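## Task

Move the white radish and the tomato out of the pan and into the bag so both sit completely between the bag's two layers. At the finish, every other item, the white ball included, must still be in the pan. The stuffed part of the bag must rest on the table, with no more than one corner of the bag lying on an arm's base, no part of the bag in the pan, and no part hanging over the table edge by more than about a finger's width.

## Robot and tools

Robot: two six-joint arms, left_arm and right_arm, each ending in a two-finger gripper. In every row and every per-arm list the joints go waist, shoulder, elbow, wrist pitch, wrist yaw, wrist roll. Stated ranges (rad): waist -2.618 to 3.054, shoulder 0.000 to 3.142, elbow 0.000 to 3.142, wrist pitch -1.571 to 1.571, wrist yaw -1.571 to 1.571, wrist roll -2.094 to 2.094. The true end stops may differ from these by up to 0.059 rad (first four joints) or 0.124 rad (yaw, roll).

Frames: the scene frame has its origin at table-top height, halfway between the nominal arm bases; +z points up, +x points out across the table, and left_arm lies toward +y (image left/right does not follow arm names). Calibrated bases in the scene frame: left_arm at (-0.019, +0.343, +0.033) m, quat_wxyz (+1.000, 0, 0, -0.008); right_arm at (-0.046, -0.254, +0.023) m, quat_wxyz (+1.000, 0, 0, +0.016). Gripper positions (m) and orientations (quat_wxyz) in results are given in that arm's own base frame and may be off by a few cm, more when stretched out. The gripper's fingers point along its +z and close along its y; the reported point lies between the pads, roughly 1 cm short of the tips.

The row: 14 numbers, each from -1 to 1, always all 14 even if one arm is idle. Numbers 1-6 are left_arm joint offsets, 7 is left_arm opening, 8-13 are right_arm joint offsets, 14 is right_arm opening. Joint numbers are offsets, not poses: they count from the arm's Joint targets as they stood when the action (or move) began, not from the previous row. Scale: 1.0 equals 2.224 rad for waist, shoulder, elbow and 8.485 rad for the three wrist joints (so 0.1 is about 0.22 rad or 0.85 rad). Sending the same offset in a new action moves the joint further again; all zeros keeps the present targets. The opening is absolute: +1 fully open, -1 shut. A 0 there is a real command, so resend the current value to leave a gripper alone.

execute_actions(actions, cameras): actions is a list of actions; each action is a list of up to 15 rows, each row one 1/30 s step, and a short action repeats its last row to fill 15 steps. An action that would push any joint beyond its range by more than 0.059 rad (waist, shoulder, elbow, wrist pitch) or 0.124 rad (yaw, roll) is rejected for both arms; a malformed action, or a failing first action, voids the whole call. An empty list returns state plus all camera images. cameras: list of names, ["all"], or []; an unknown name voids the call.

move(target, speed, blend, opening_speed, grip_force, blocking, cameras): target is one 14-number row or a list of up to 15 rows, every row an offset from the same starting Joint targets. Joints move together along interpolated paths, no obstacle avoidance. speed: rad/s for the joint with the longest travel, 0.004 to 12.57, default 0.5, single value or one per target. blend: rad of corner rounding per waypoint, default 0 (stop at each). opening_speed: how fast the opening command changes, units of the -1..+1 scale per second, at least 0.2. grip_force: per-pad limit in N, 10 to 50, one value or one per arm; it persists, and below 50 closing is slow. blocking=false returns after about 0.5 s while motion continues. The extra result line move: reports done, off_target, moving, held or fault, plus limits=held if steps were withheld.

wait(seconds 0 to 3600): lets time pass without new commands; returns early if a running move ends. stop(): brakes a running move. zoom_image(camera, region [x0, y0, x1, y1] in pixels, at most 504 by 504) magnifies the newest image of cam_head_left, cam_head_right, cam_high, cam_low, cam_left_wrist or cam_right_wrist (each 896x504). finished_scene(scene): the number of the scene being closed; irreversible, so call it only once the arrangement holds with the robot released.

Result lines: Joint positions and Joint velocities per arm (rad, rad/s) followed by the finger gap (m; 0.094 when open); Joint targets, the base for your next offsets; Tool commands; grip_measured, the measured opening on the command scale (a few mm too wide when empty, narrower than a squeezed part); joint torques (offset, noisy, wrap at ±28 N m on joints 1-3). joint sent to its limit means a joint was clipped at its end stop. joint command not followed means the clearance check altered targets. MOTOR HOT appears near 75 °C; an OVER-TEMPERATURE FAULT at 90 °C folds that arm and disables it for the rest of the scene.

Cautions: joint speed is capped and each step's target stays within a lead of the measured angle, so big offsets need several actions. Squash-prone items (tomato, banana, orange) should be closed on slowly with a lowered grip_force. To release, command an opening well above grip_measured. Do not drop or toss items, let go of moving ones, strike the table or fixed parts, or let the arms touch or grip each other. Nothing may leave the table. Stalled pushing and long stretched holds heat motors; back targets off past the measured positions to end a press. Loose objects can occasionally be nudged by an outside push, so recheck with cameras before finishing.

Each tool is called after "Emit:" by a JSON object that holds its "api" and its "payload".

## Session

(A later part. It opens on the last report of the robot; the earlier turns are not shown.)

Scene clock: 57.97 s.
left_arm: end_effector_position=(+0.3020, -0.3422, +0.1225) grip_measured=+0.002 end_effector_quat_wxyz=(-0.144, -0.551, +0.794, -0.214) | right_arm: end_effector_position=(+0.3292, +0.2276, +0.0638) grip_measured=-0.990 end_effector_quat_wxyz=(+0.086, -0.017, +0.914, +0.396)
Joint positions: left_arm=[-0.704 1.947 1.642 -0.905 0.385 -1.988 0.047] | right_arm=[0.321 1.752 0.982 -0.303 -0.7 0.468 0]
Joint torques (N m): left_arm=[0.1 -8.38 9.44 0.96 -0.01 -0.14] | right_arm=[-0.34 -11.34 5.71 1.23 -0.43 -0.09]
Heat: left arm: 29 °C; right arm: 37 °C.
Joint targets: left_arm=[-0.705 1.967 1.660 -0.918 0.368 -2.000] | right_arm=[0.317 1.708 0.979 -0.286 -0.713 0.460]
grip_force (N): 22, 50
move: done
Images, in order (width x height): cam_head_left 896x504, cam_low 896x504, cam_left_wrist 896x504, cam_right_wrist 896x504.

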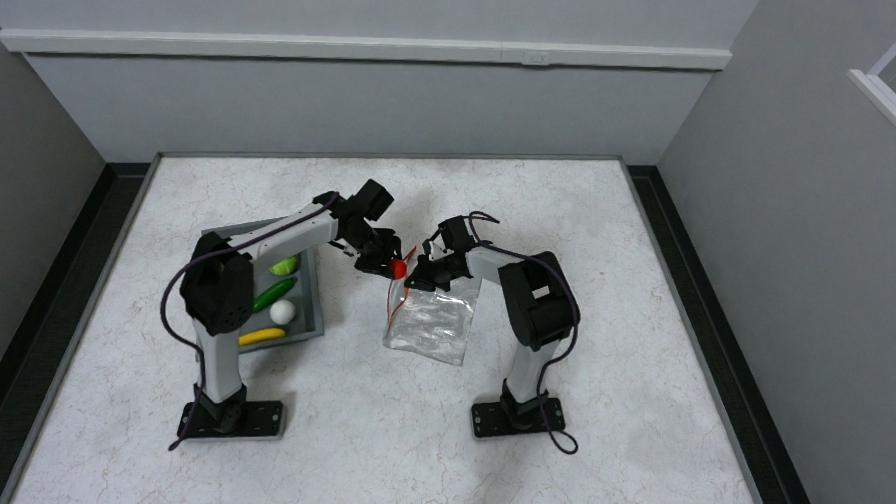

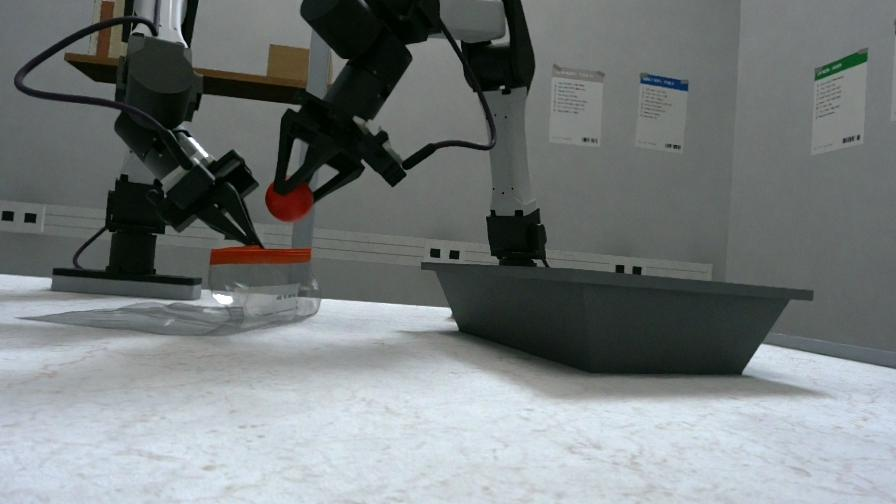

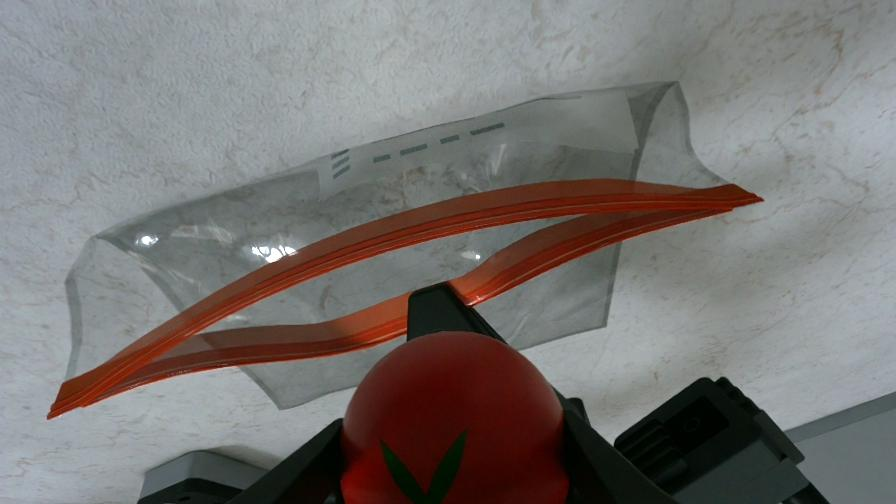

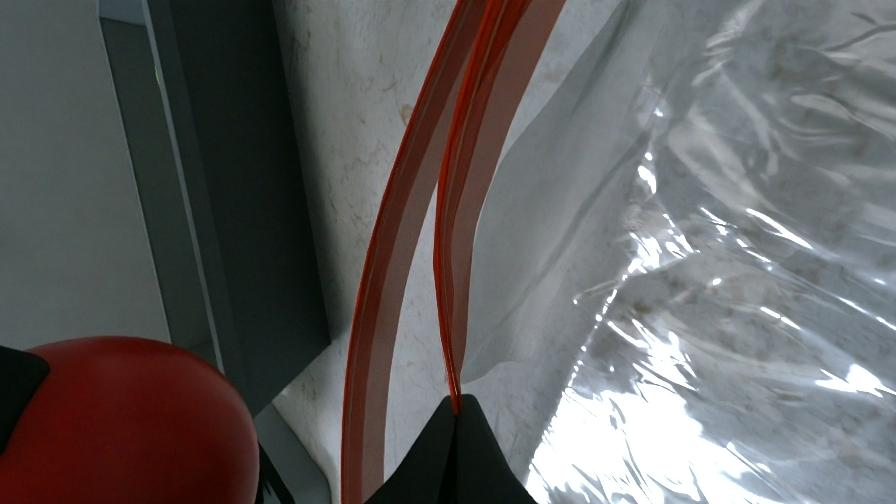

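Emit:
{"api": "move", "payload": {"target": [0,0,0,0,0,0,-0.2,-0.0477,-0.0148,-0.0279,-0.0005,-0.0075,-0.0153,-1], "speed": 0.4, "cameras": ["cam_left_wrist","cam_head_left","cam_low","cam_right_wrist"]}}

Emit:
{"api": "zoom_image", "payload": {"camera": "cam_head_left", "region": [330, 190, 500, 370]}}

Scene clock: 60.53 s.
left_arm: end_effector_position=(+0.3019, -0.3420, +0.1224) grip_measured=+0.002 end_effector_quat_wxyz=(-0.144, -0.551, +0.794, -0.213) | right_arm: end_effector_position=(+0.3301, +0.1949, +0.0642) grip_measured=-0.990 end_effector_quat_wxyz=(+0.111, -0.031, +0.906, +0.408)
Joint positions: left_arm=[-0.704 1.947 1.642 -0.905 0.384 -1.988 0.047] | right_arm=[0.214 1.716 0.921 -0.3 -0.764 0.339 0]
Joint torques (N m): left_arm=[0.12 -8.38 9.46 0.96 -0.03 -0.13] | right_arm=[-0.27 -10.69 5.56 1.13 -0.45 -0.1]
Heat: left arm: 30 °C; right arm: 38 °C.
Joint targets: left_arm=[-0.705 1.967 1.660 -0.919 0.368 -2.000] | right_arm=[0.211 1.676 0.917 -0.291 -0.777 0.330]
grip_force (N): 22, 50
move: off_target (right_arm); right_arm: the shoulder is farthest, 0.041 rad from its target
Images, in order (width x height): cam_head_left 896x504, cam_low 896x504, cam_left_wrist 896x504, cam_right_wrist 896x504.

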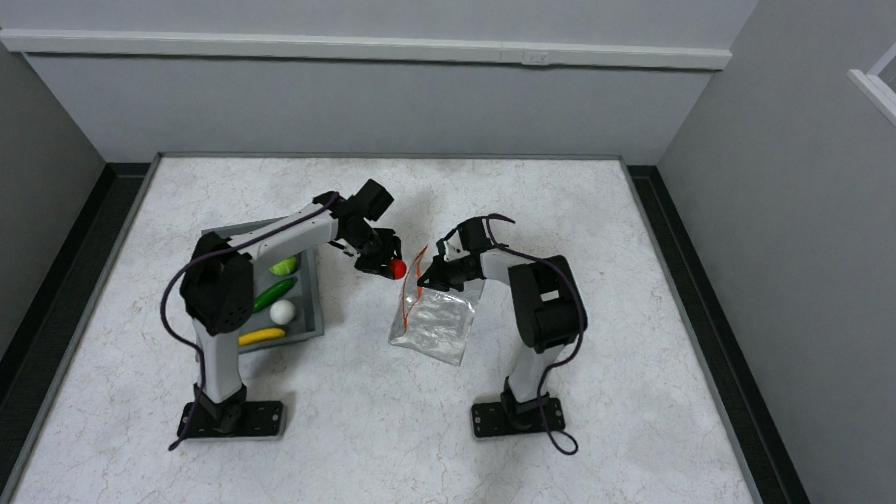

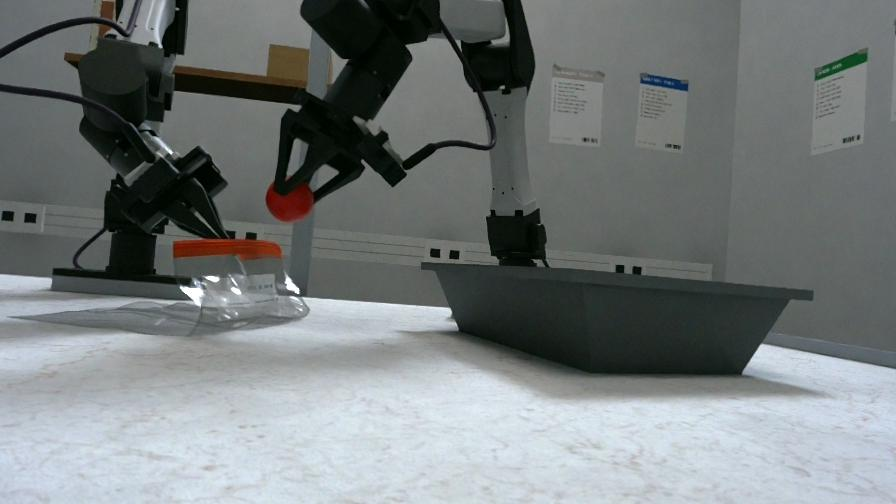

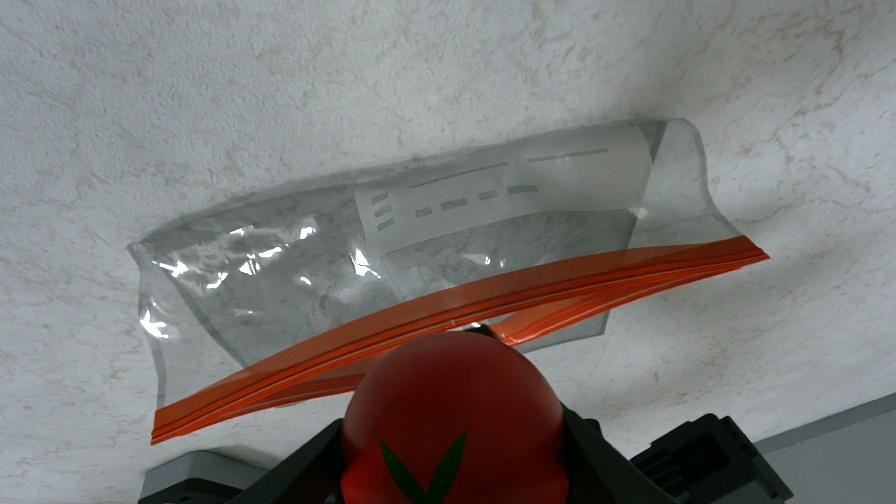

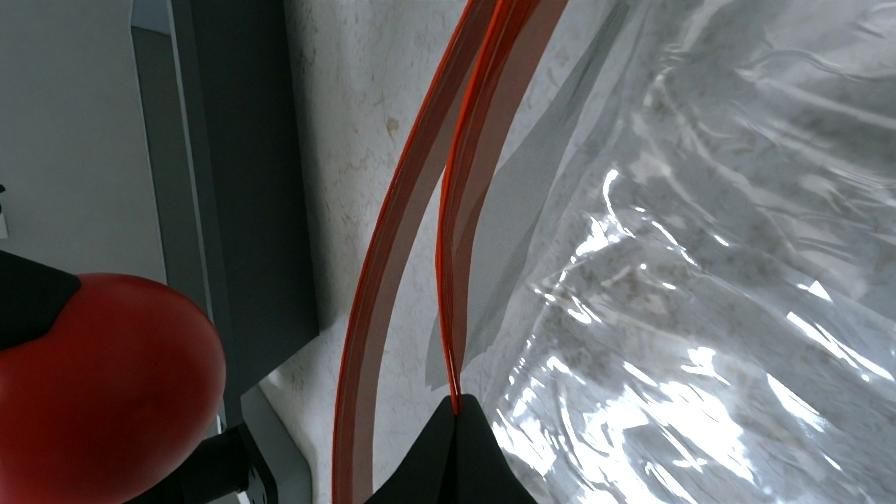

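Scaled by 2.800 from the camera's image (finer frame: 1280x720).

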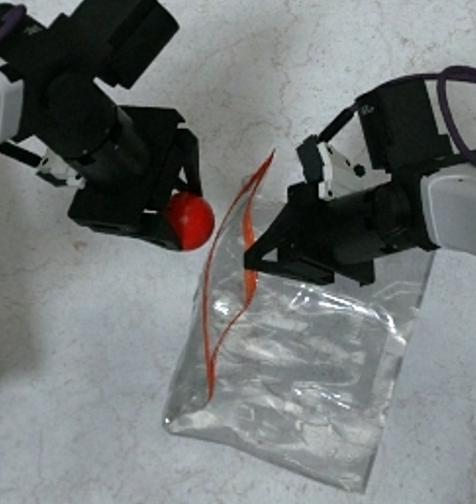

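Emit:
{"api": "move", "payload": {"target": [-0.0481,-0.0198,-0.0702,0.0176,-0.0045,-0.0106,-0.2,0,0,0,0,0,0,-1], "speed": 0.4, "cameras": ["cam_left_wrist","cam_head_left","cam_low","cam_right_wrist"]}}

Emit:
{"api": "zoom_image", "payload": {"camera": "cam_head_left", "region": [330, 190, 500, 370]}}

Emit:
{"api": "zoom_image", "payload": {"camera": "cam_low", "region": [150, 150, 410, 340]}}

Scene clock: 66.13 s.
left_arm: end_effector_position=(+0.2645, -0.3664, +0.0882) grip_measured=+0.002 end_effector_quat_wxyz=(-0.146, -0.547, +0.800, -0.196) | right_arm: end_effector_position=(+0.3300, +0.1950, +0.0642) grip_measured=-0.990 end_effector_quat_wxyz=(+0.111, -0.031, +0.906, +0.408)
Joint positions: left_arm=[-0.814 1.947 1.514 -0.779 0.347 -2.077 0.047] | right_arm=[0.214 1.716 0.921 -0.3 -0.764 0.339 0]
Joint torques (N m): left_arm=[0.36 -11.71 6.54 1.2 -0.04 -0.15] | right_arm=[-0.28 -10.7 5.55 1.12 -0.46 -0.09]
Heat: left arm: 30 °C; right arm: 40 °C.
Joint targets: left_arm=[-0.813 1.923 1.504 -0.769 0.330 -2.090] | right_arm=[0.211 1.676 0.917 -0.291 -0.777 0.330]
grip_force (N): 22, 50
move: done
Images, in order (width x height): cam_head_left 896x504, cam_low 896x504, cam_left_wrist 896x504, cam_right_wrist 896x504.

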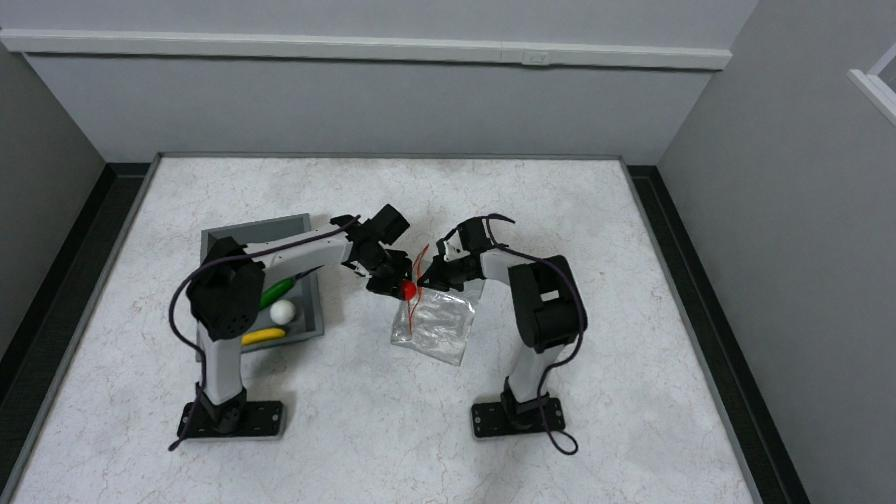

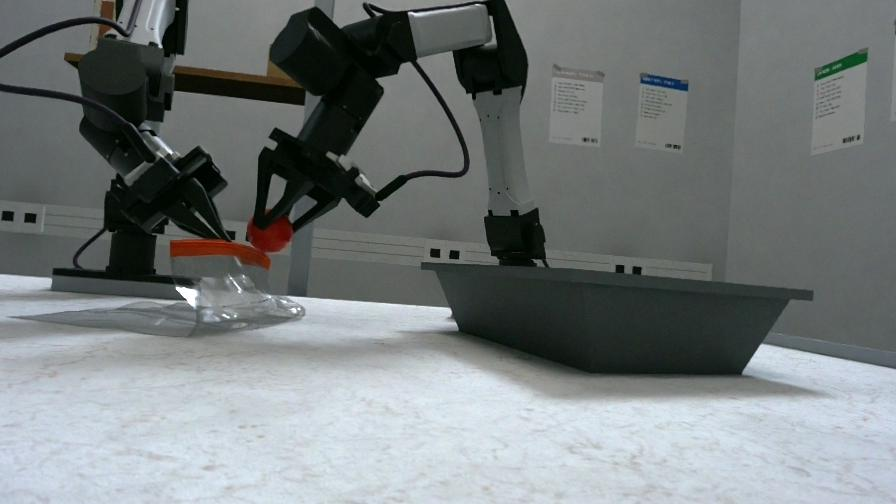

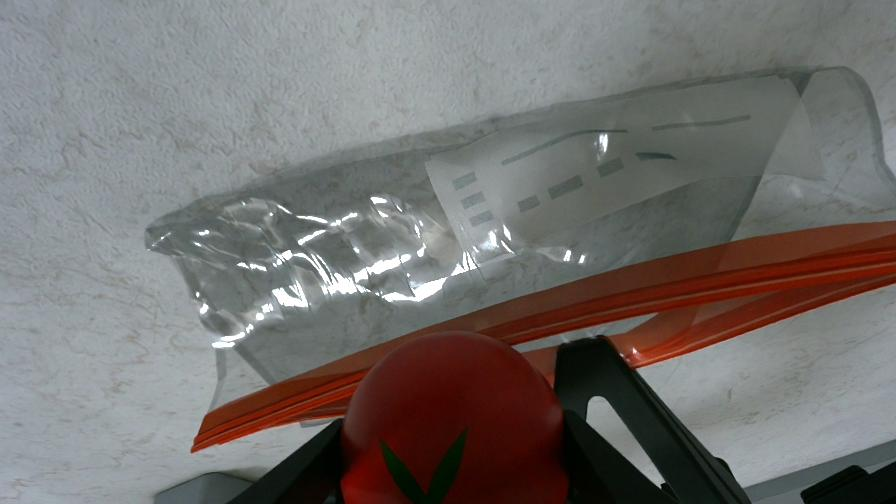

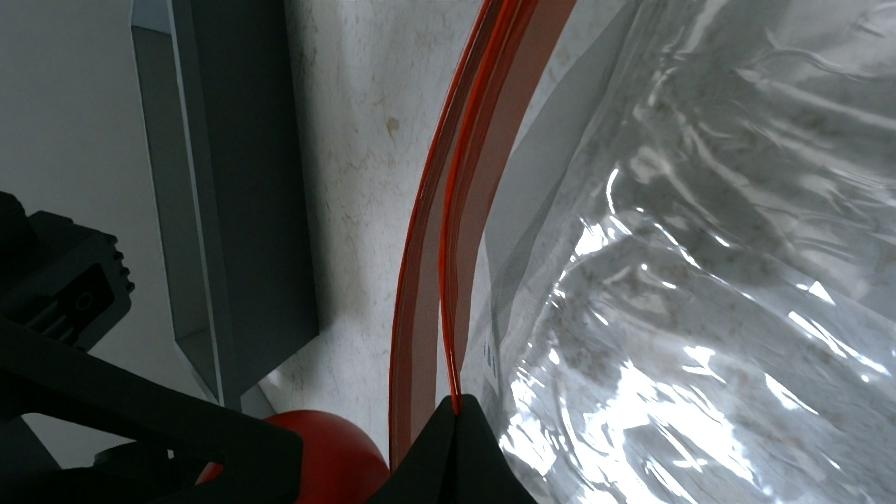

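Scaled by 2.800 from the camera's image (finer frame: 1280x720).

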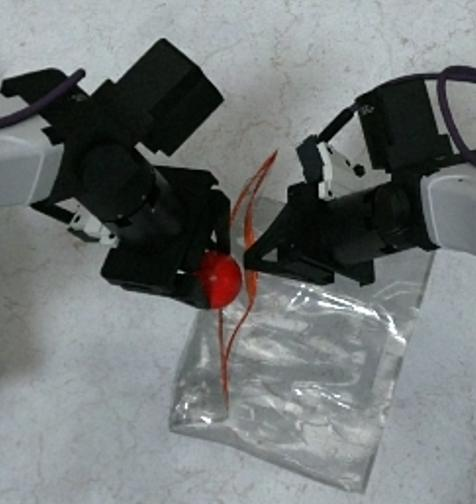

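Scaled by 1.938 from the camera's image (finer frame: 1280x720).

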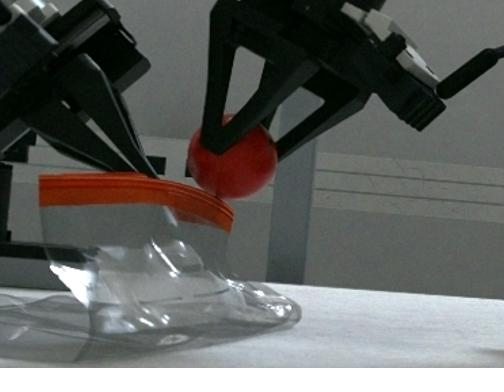

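Emit:
{"api": "move", "payload": {"target": [[0.179,-0.0841,0.0193,-0.0425,0.0137,0.0224,-0.2,0,0,0,0,0,0,-1],[0.179,-0.0841,0.0193,-0.0425,0.0137,0.0224,-0.2,0.0232,-0.0045,0.2361,-0.0963,0.0549,-0.0026,-1]], "speed": 0.7, "blend": 0.15, "cameras": ["cam_left_wrist","cam_head_left","cam_low","cam_right_wrist"]}}

Emit:
{"api": "zoom_image", "payload": {"camera": "cam_low", "region": [100, 150, 360, 340]}}

Scene clock: 72.10 s.
left_arm: end_effector_position=(+0.3110, -0.2177, +0.1479) grip_measured=+0.002 end_effector_quat_wxyz=(-0.153, -0.643, +0.728, -0.182) | right_arm: end_effector_position=(+0.3244, +0.1416, +0.1288) grip_measured=-0.990 end_effector_quat_wxyz=(+0.041, +0.015, +0.983, +0.178)
Joint positions: left_arm=[-0.418 1.76 1.527 -1.117 0.431 -1.913 0.047] | right_arm=[0.256 1.701 1.416 -1.104 -0.32 0.316 0]
Joint torques (N m): left_arm=[0.53 -10.02 9.35 0.67 0.31 0.07] | right_arm=[0.68 -10.47 8.88 0.6 -0.08 -0.06]
Heat: left arm: 31 °C; right arm: 41 °C.
Joint targets: left_arm=[-0.414 1.736 1.548 -1.130 0.446 -1.900] | right_arm=[0.263 1.665 1.442 -1.108 -0.311 0.308]
grip_force (N): 22, 50
move: done
Images, in order (width x height): cam_head_left 896x504, cam_low 896x504, cam_left_wrist 896x504, cam_right_wrist 896x504.

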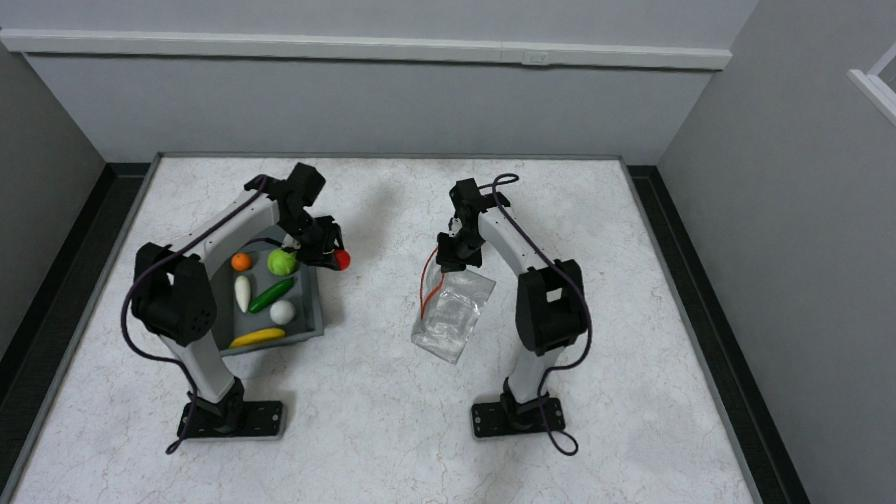

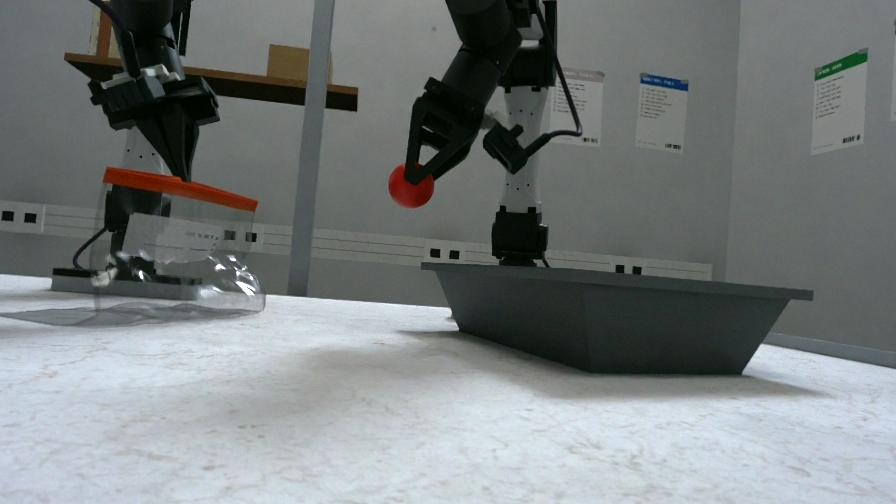

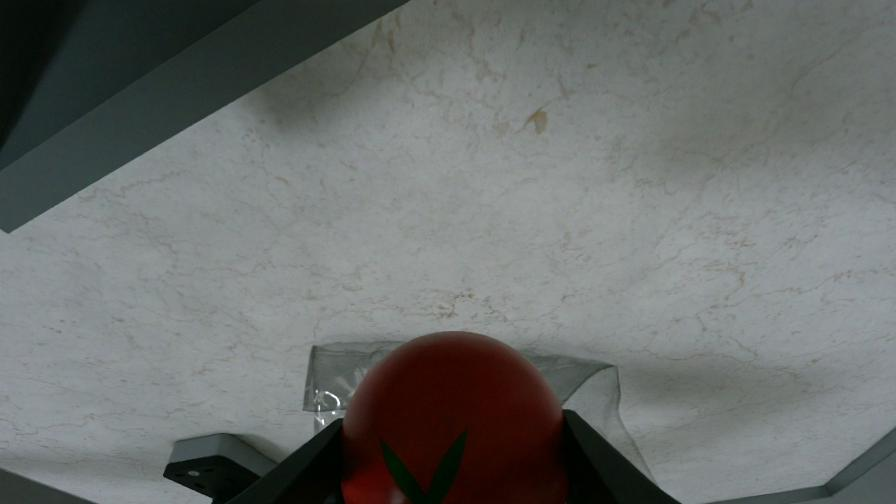

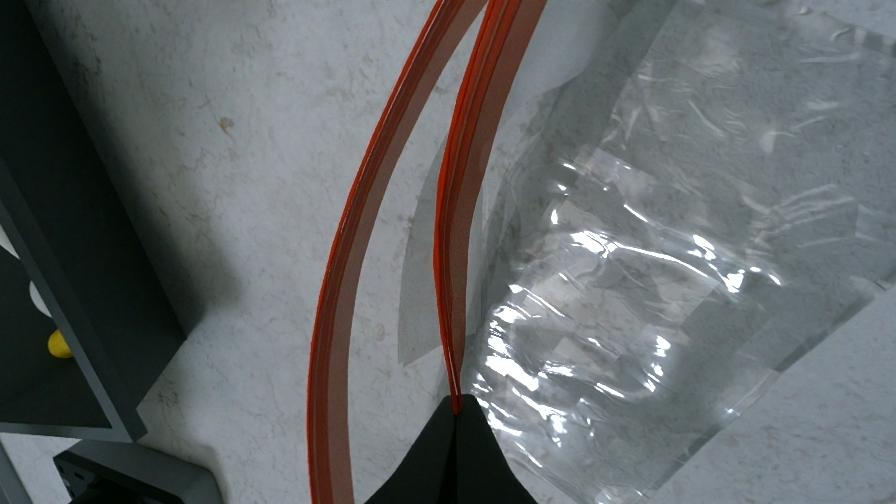

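Scaled by 1.938 from the camera's image (finer frame: 1280x720).

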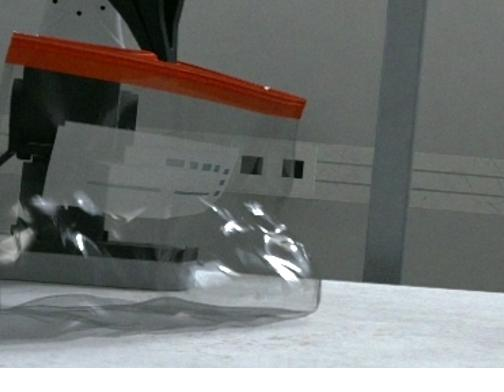

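Emit:
{"api": "move", "payload": {"target": [0,0,0,0,0,0,-0.2,0.1304,0.1129,-0.0715,0.0577,0.0085,0.0343,-1], "speed": 0.4, "cameras": ["cam_left_wrist","cam_head_left","cam_low","cam_right_wrist"]}}

Emit:
{"api": "zoom_image", "payload": {"camera": "cam_low", "region": [150, 200, 410, 360]}}

Emit:
{"api": "zoom_image", "payload": {"camera": "cam_head_left", "region": [340, 200, 520, 380]}}

Scene clock: 74.60 s.
left_arm: end_effector_position=(+0.3110, -0.2177, +0.1479) grip_measured=+0.002 end_effector_quat_wxyz=(-0.153, -0.643, +0.728, -0.182) | right_arm: end_effector_position=(+0.3323, +0.2544, +0.0383) grip_measured=-0.990 end_effector_quat_wxyz=(+0.065, +0.001, +0.980, +0.187)
Joint positions: left_arm=[-0.418 1.76 1.527 -1.117 0.431 -1.913 0.047] | right_arm=[0.551 1.906 1.285 -0.634 -0.249 0.592 0]
Joint torques (N m): left_arm=[0.54 -9.99 9.37 0.67 0.31 0.07] | right_arm=[0.23 -8.05 6.01 0.96 -0.03 0.08]
Heat: left arm: 31 °C; right arm: 41 °C.
Joint targets: left_arm=[-0.414 1.736 1.548 -1.130 0.446 -1.900] | right_arm=[0.553 1.917 1.283 -0.618 -0.239 0.599]
grip_force (N): 22, 50
move: done
Images, in order (width x height): cam_head_left 896x504, cam_low 896x504, cam_left_wrist 896x504, cam_right_wrist 896x504.

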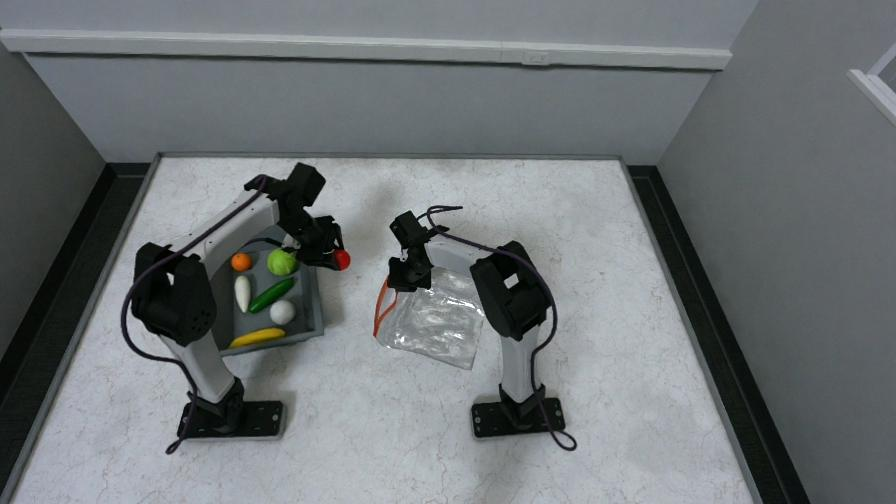

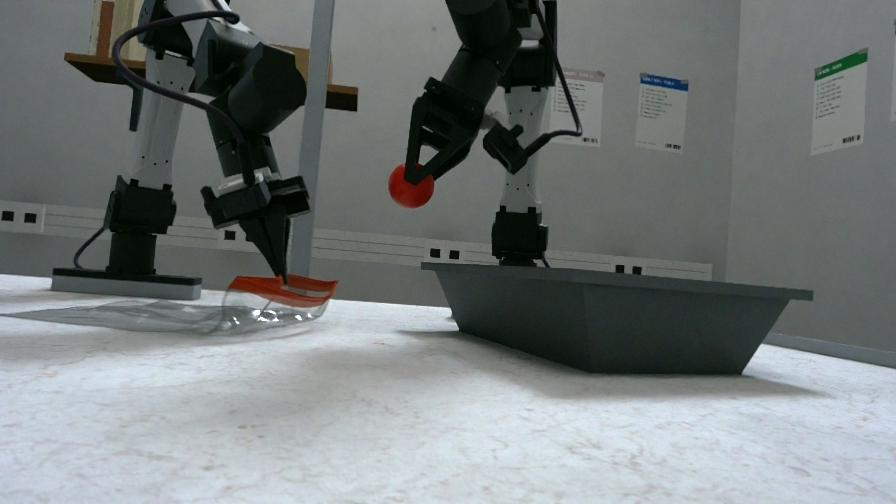

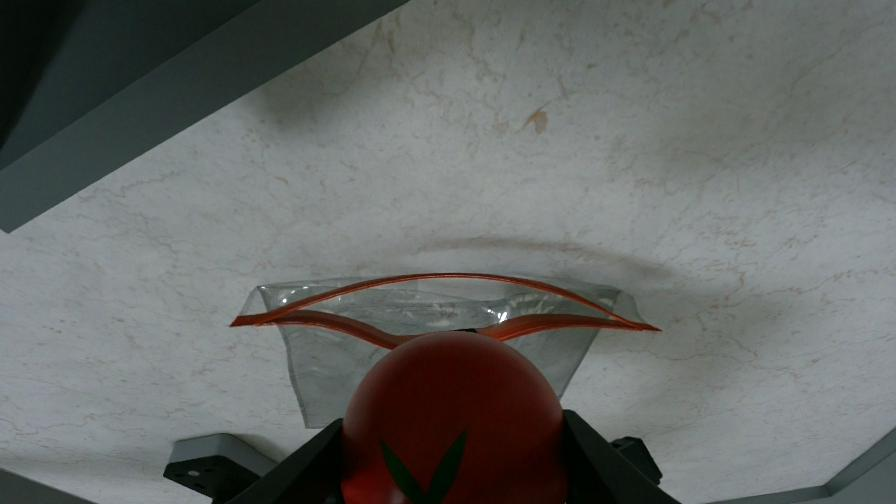

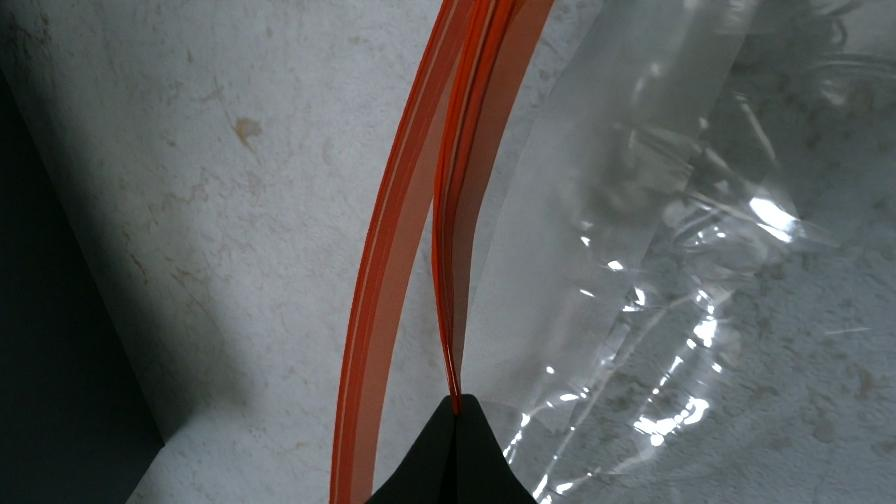

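Scaled by 1.938 from the camera's image (finer frame: 1280x720).

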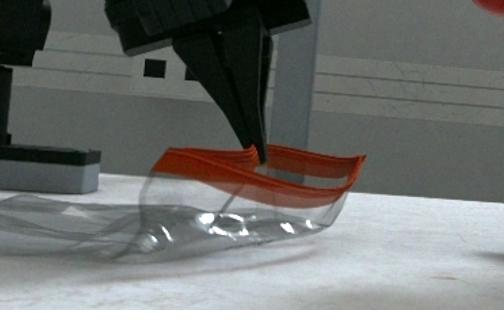

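Scaled by 2.800 from the camera's image (finer frame: 1280x720).

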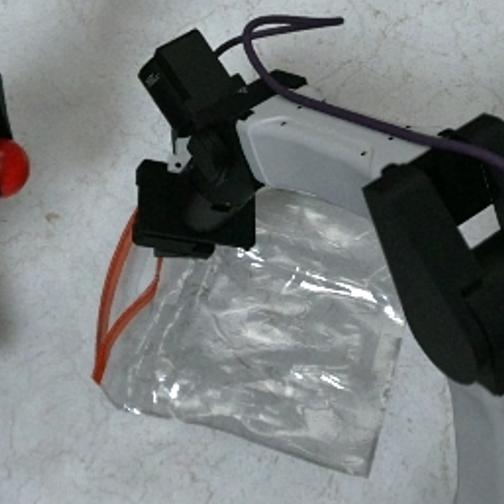

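Emit:
{"api": "move", "payload": {"target": [0,0,0,0,0,0,-0.2,-0.0053,0.0252,-0.0188,0.0065,-0.0004,-0.0013,-1], "speed": 0.2, "cameras": ["cam_left_wrist","cam_head_left","cam_low","cam_right_wrist"]}}

Emit:
{"api": "zoom_image", "payload": {"camera": "cam_low", "region": [190, 220, 370, 360]}}

Emit:
{"api": "zoom_image", "payload": {"camera": "cam_left_wrist", "region": [200, 240, 700, 440]}}

Scene clock: 76.10 s.
left_arm: end_effector_position=(+0.3110, -0.2177, +0.1479) grip_measured=+0.002 end_effector_quat_wxyz=(-0.153, -0.643, +0.728, -0.182) | right_arm: end_effector_position=(+0.3277, +0.2500, +0.0071) grip_measured=-0.990 end_effector_quat_wxyz=(+0.047, +0.005, +0.983, +0.176)
Joint positions: left_arm=[-0.418 1.76 1.527 -1.117 0.431 -1.913 0.047] | right_arm=[0.548 1.963 1.242 -0.577 -0.249 0.592 0]
Joint torques (N m): left_arm=[0.51 -10.03 9.4 0.66 0.31 0.09] | right_arm=[-0.59 -8.28 5.78 0.87 -0.06 -0.02]
Heat: left arm: 31 °C; right arm: 41 °C.
Joint targets: left_arm=[-0.414 1.736 1.548 -1.130 0.446 -1.900] | right_arm=[0.541 1.973 1.241 -0.563 -0.242 0.588]
grip_force (N): 22, 50
move: done
Images, in order (width x height): cam_head_left 896x504, cam_low 896x504, cam_left_wrist 896x504, cam_right_wrist 896x504.

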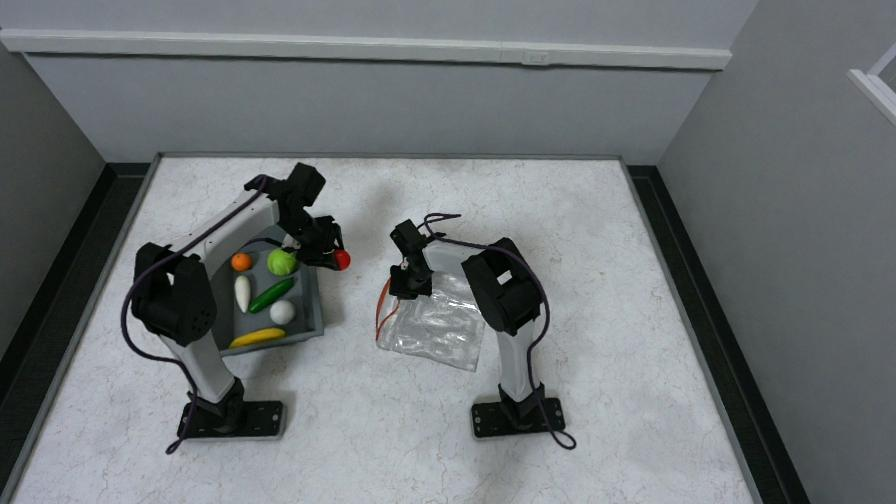

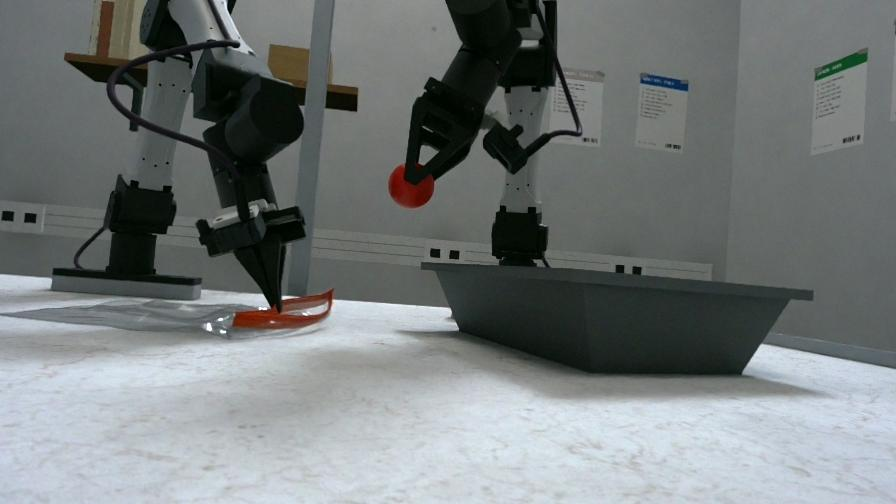

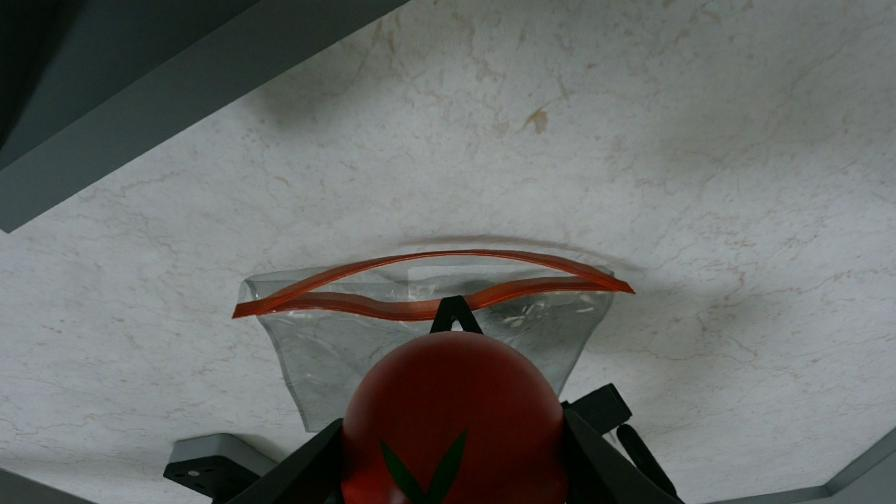

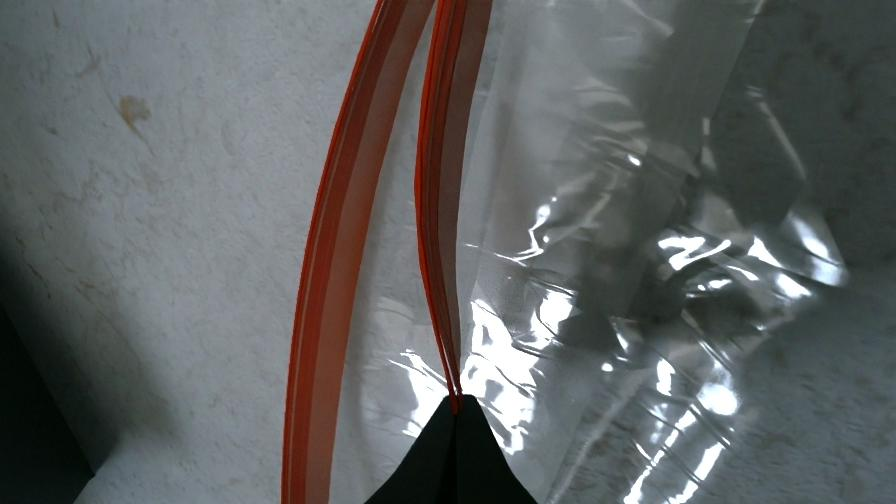

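Scaled by 2.800 from the camera's image (finer frame: 1280x720).

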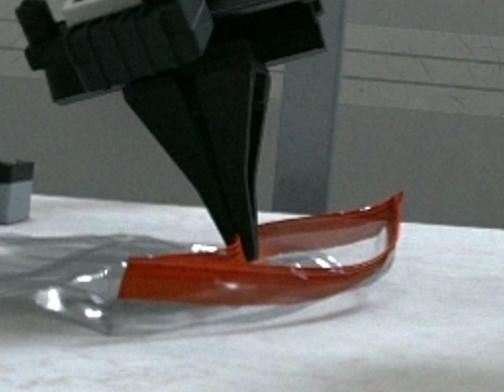

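Scaled by 1.008 from the camera's image (finer frame: 1280x720).

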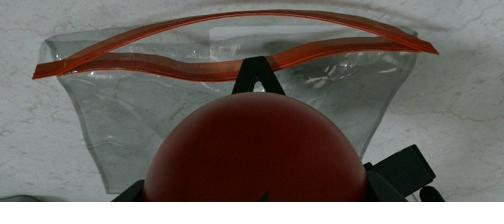

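Emit:
{"api": "move", "payload": {"target": [-0.094,0.0712,-0.0564,0.0408,-0.006,-0.0141,-0.2,0,0,0,0,0,0,-1], "speed": 0.4, "cameras": ["cam_left_wrist","cam_head_left","cam_low","cam_right_wrist"]}}

Emit:
{"api": "zoom_image", "payload": {"camera": "cam_low", "region": [190, 180, 400, 360]}}

Scene clock: 79.53 s.
left_arm: end_effector_position=(+0.3027, -0.3030, +0.0917) grip_measured=+0.002 end_effector_quat_wxyz=(-0.155, -0.591, +0.765, -0.206) | right_arm: end_effector_position=(+0.3278, +0.2500, +0.0072) grip_measured=-0.990 end_effector_quat_wxyz=(+0.048, +0.005, +0.983, +0.176)
Joint positions: left_arm=[-0.622 1.88 1.431 -0.793 0.412 -2.007 0.047] | right_arm=[0.548 1.963 1.242 -0.577 -0.249 0.592 0]
Joint torques (N m): left_arm=[0.13 -8.14 6.45 1.12 -0.01 -0.12] | right_arm=[-0.59 -8.28 5.79 0.89 -0.07 -0.02]
Heat: left arm: 32 °C; right arm: 41 °C.
Joint targets: left_arm=[-0.623 1.895 1.422 -0.784 0.395 -2.019] | right_arm=[0.541 1.973 1.241 -0.563 -0.242 0.588]
grip_force (N): 22, 50
move: done
Images, in order (width x height): cam_head_left 896x504, cam_low 896x504, cam_left_wrist 896x504, cam_right_wrist 896x504.

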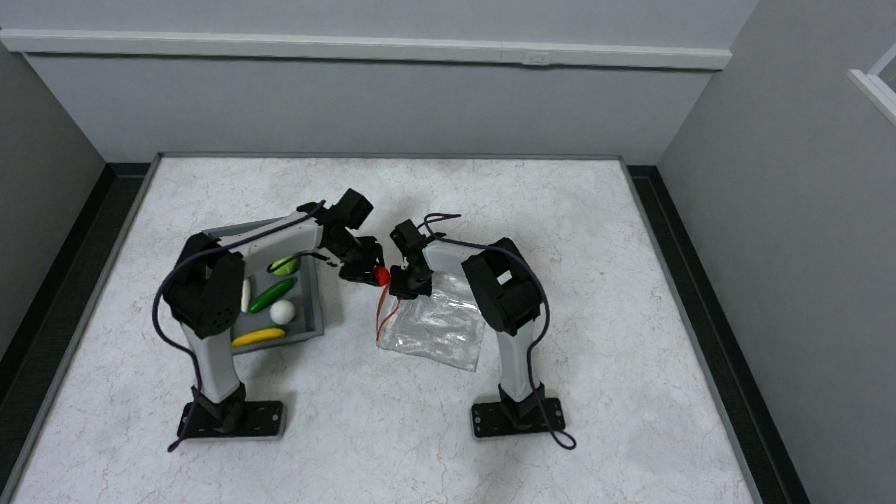

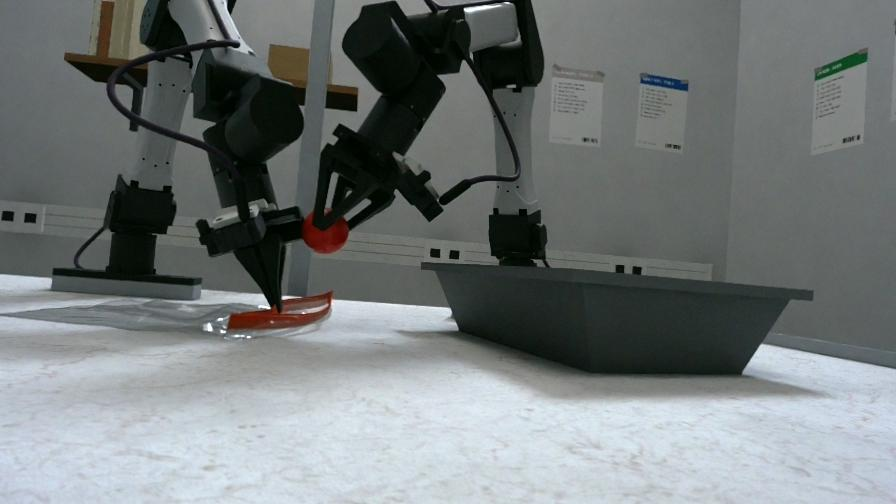

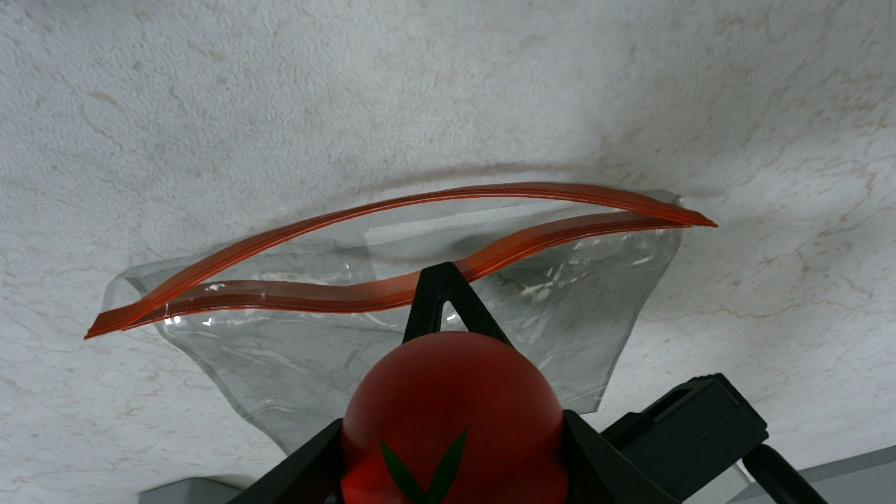

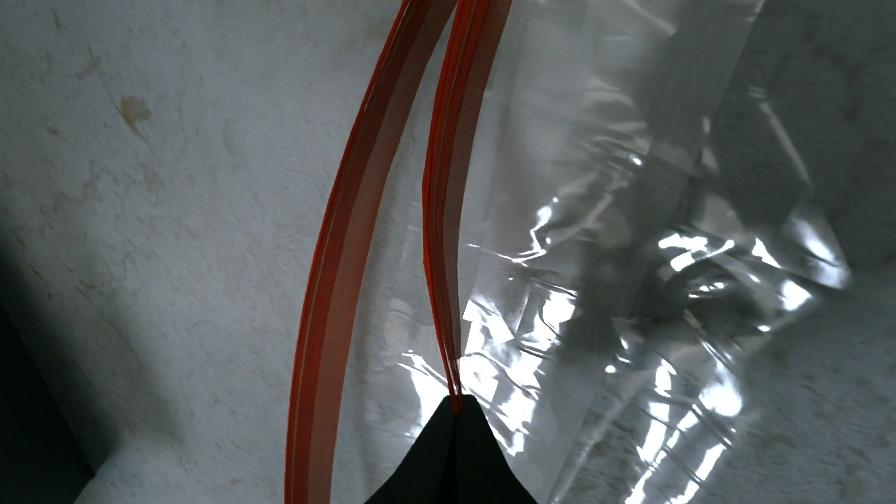

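Scaled by 2.400 from the camera's image (finer frame: 1280x720).

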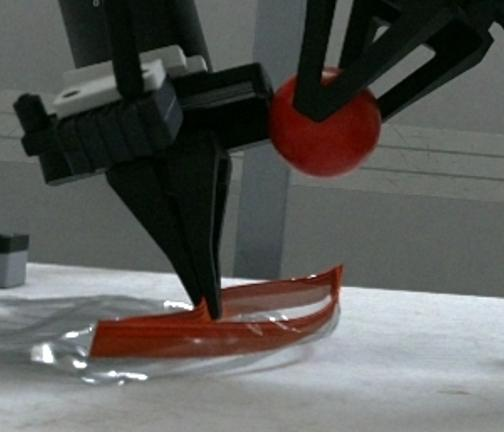

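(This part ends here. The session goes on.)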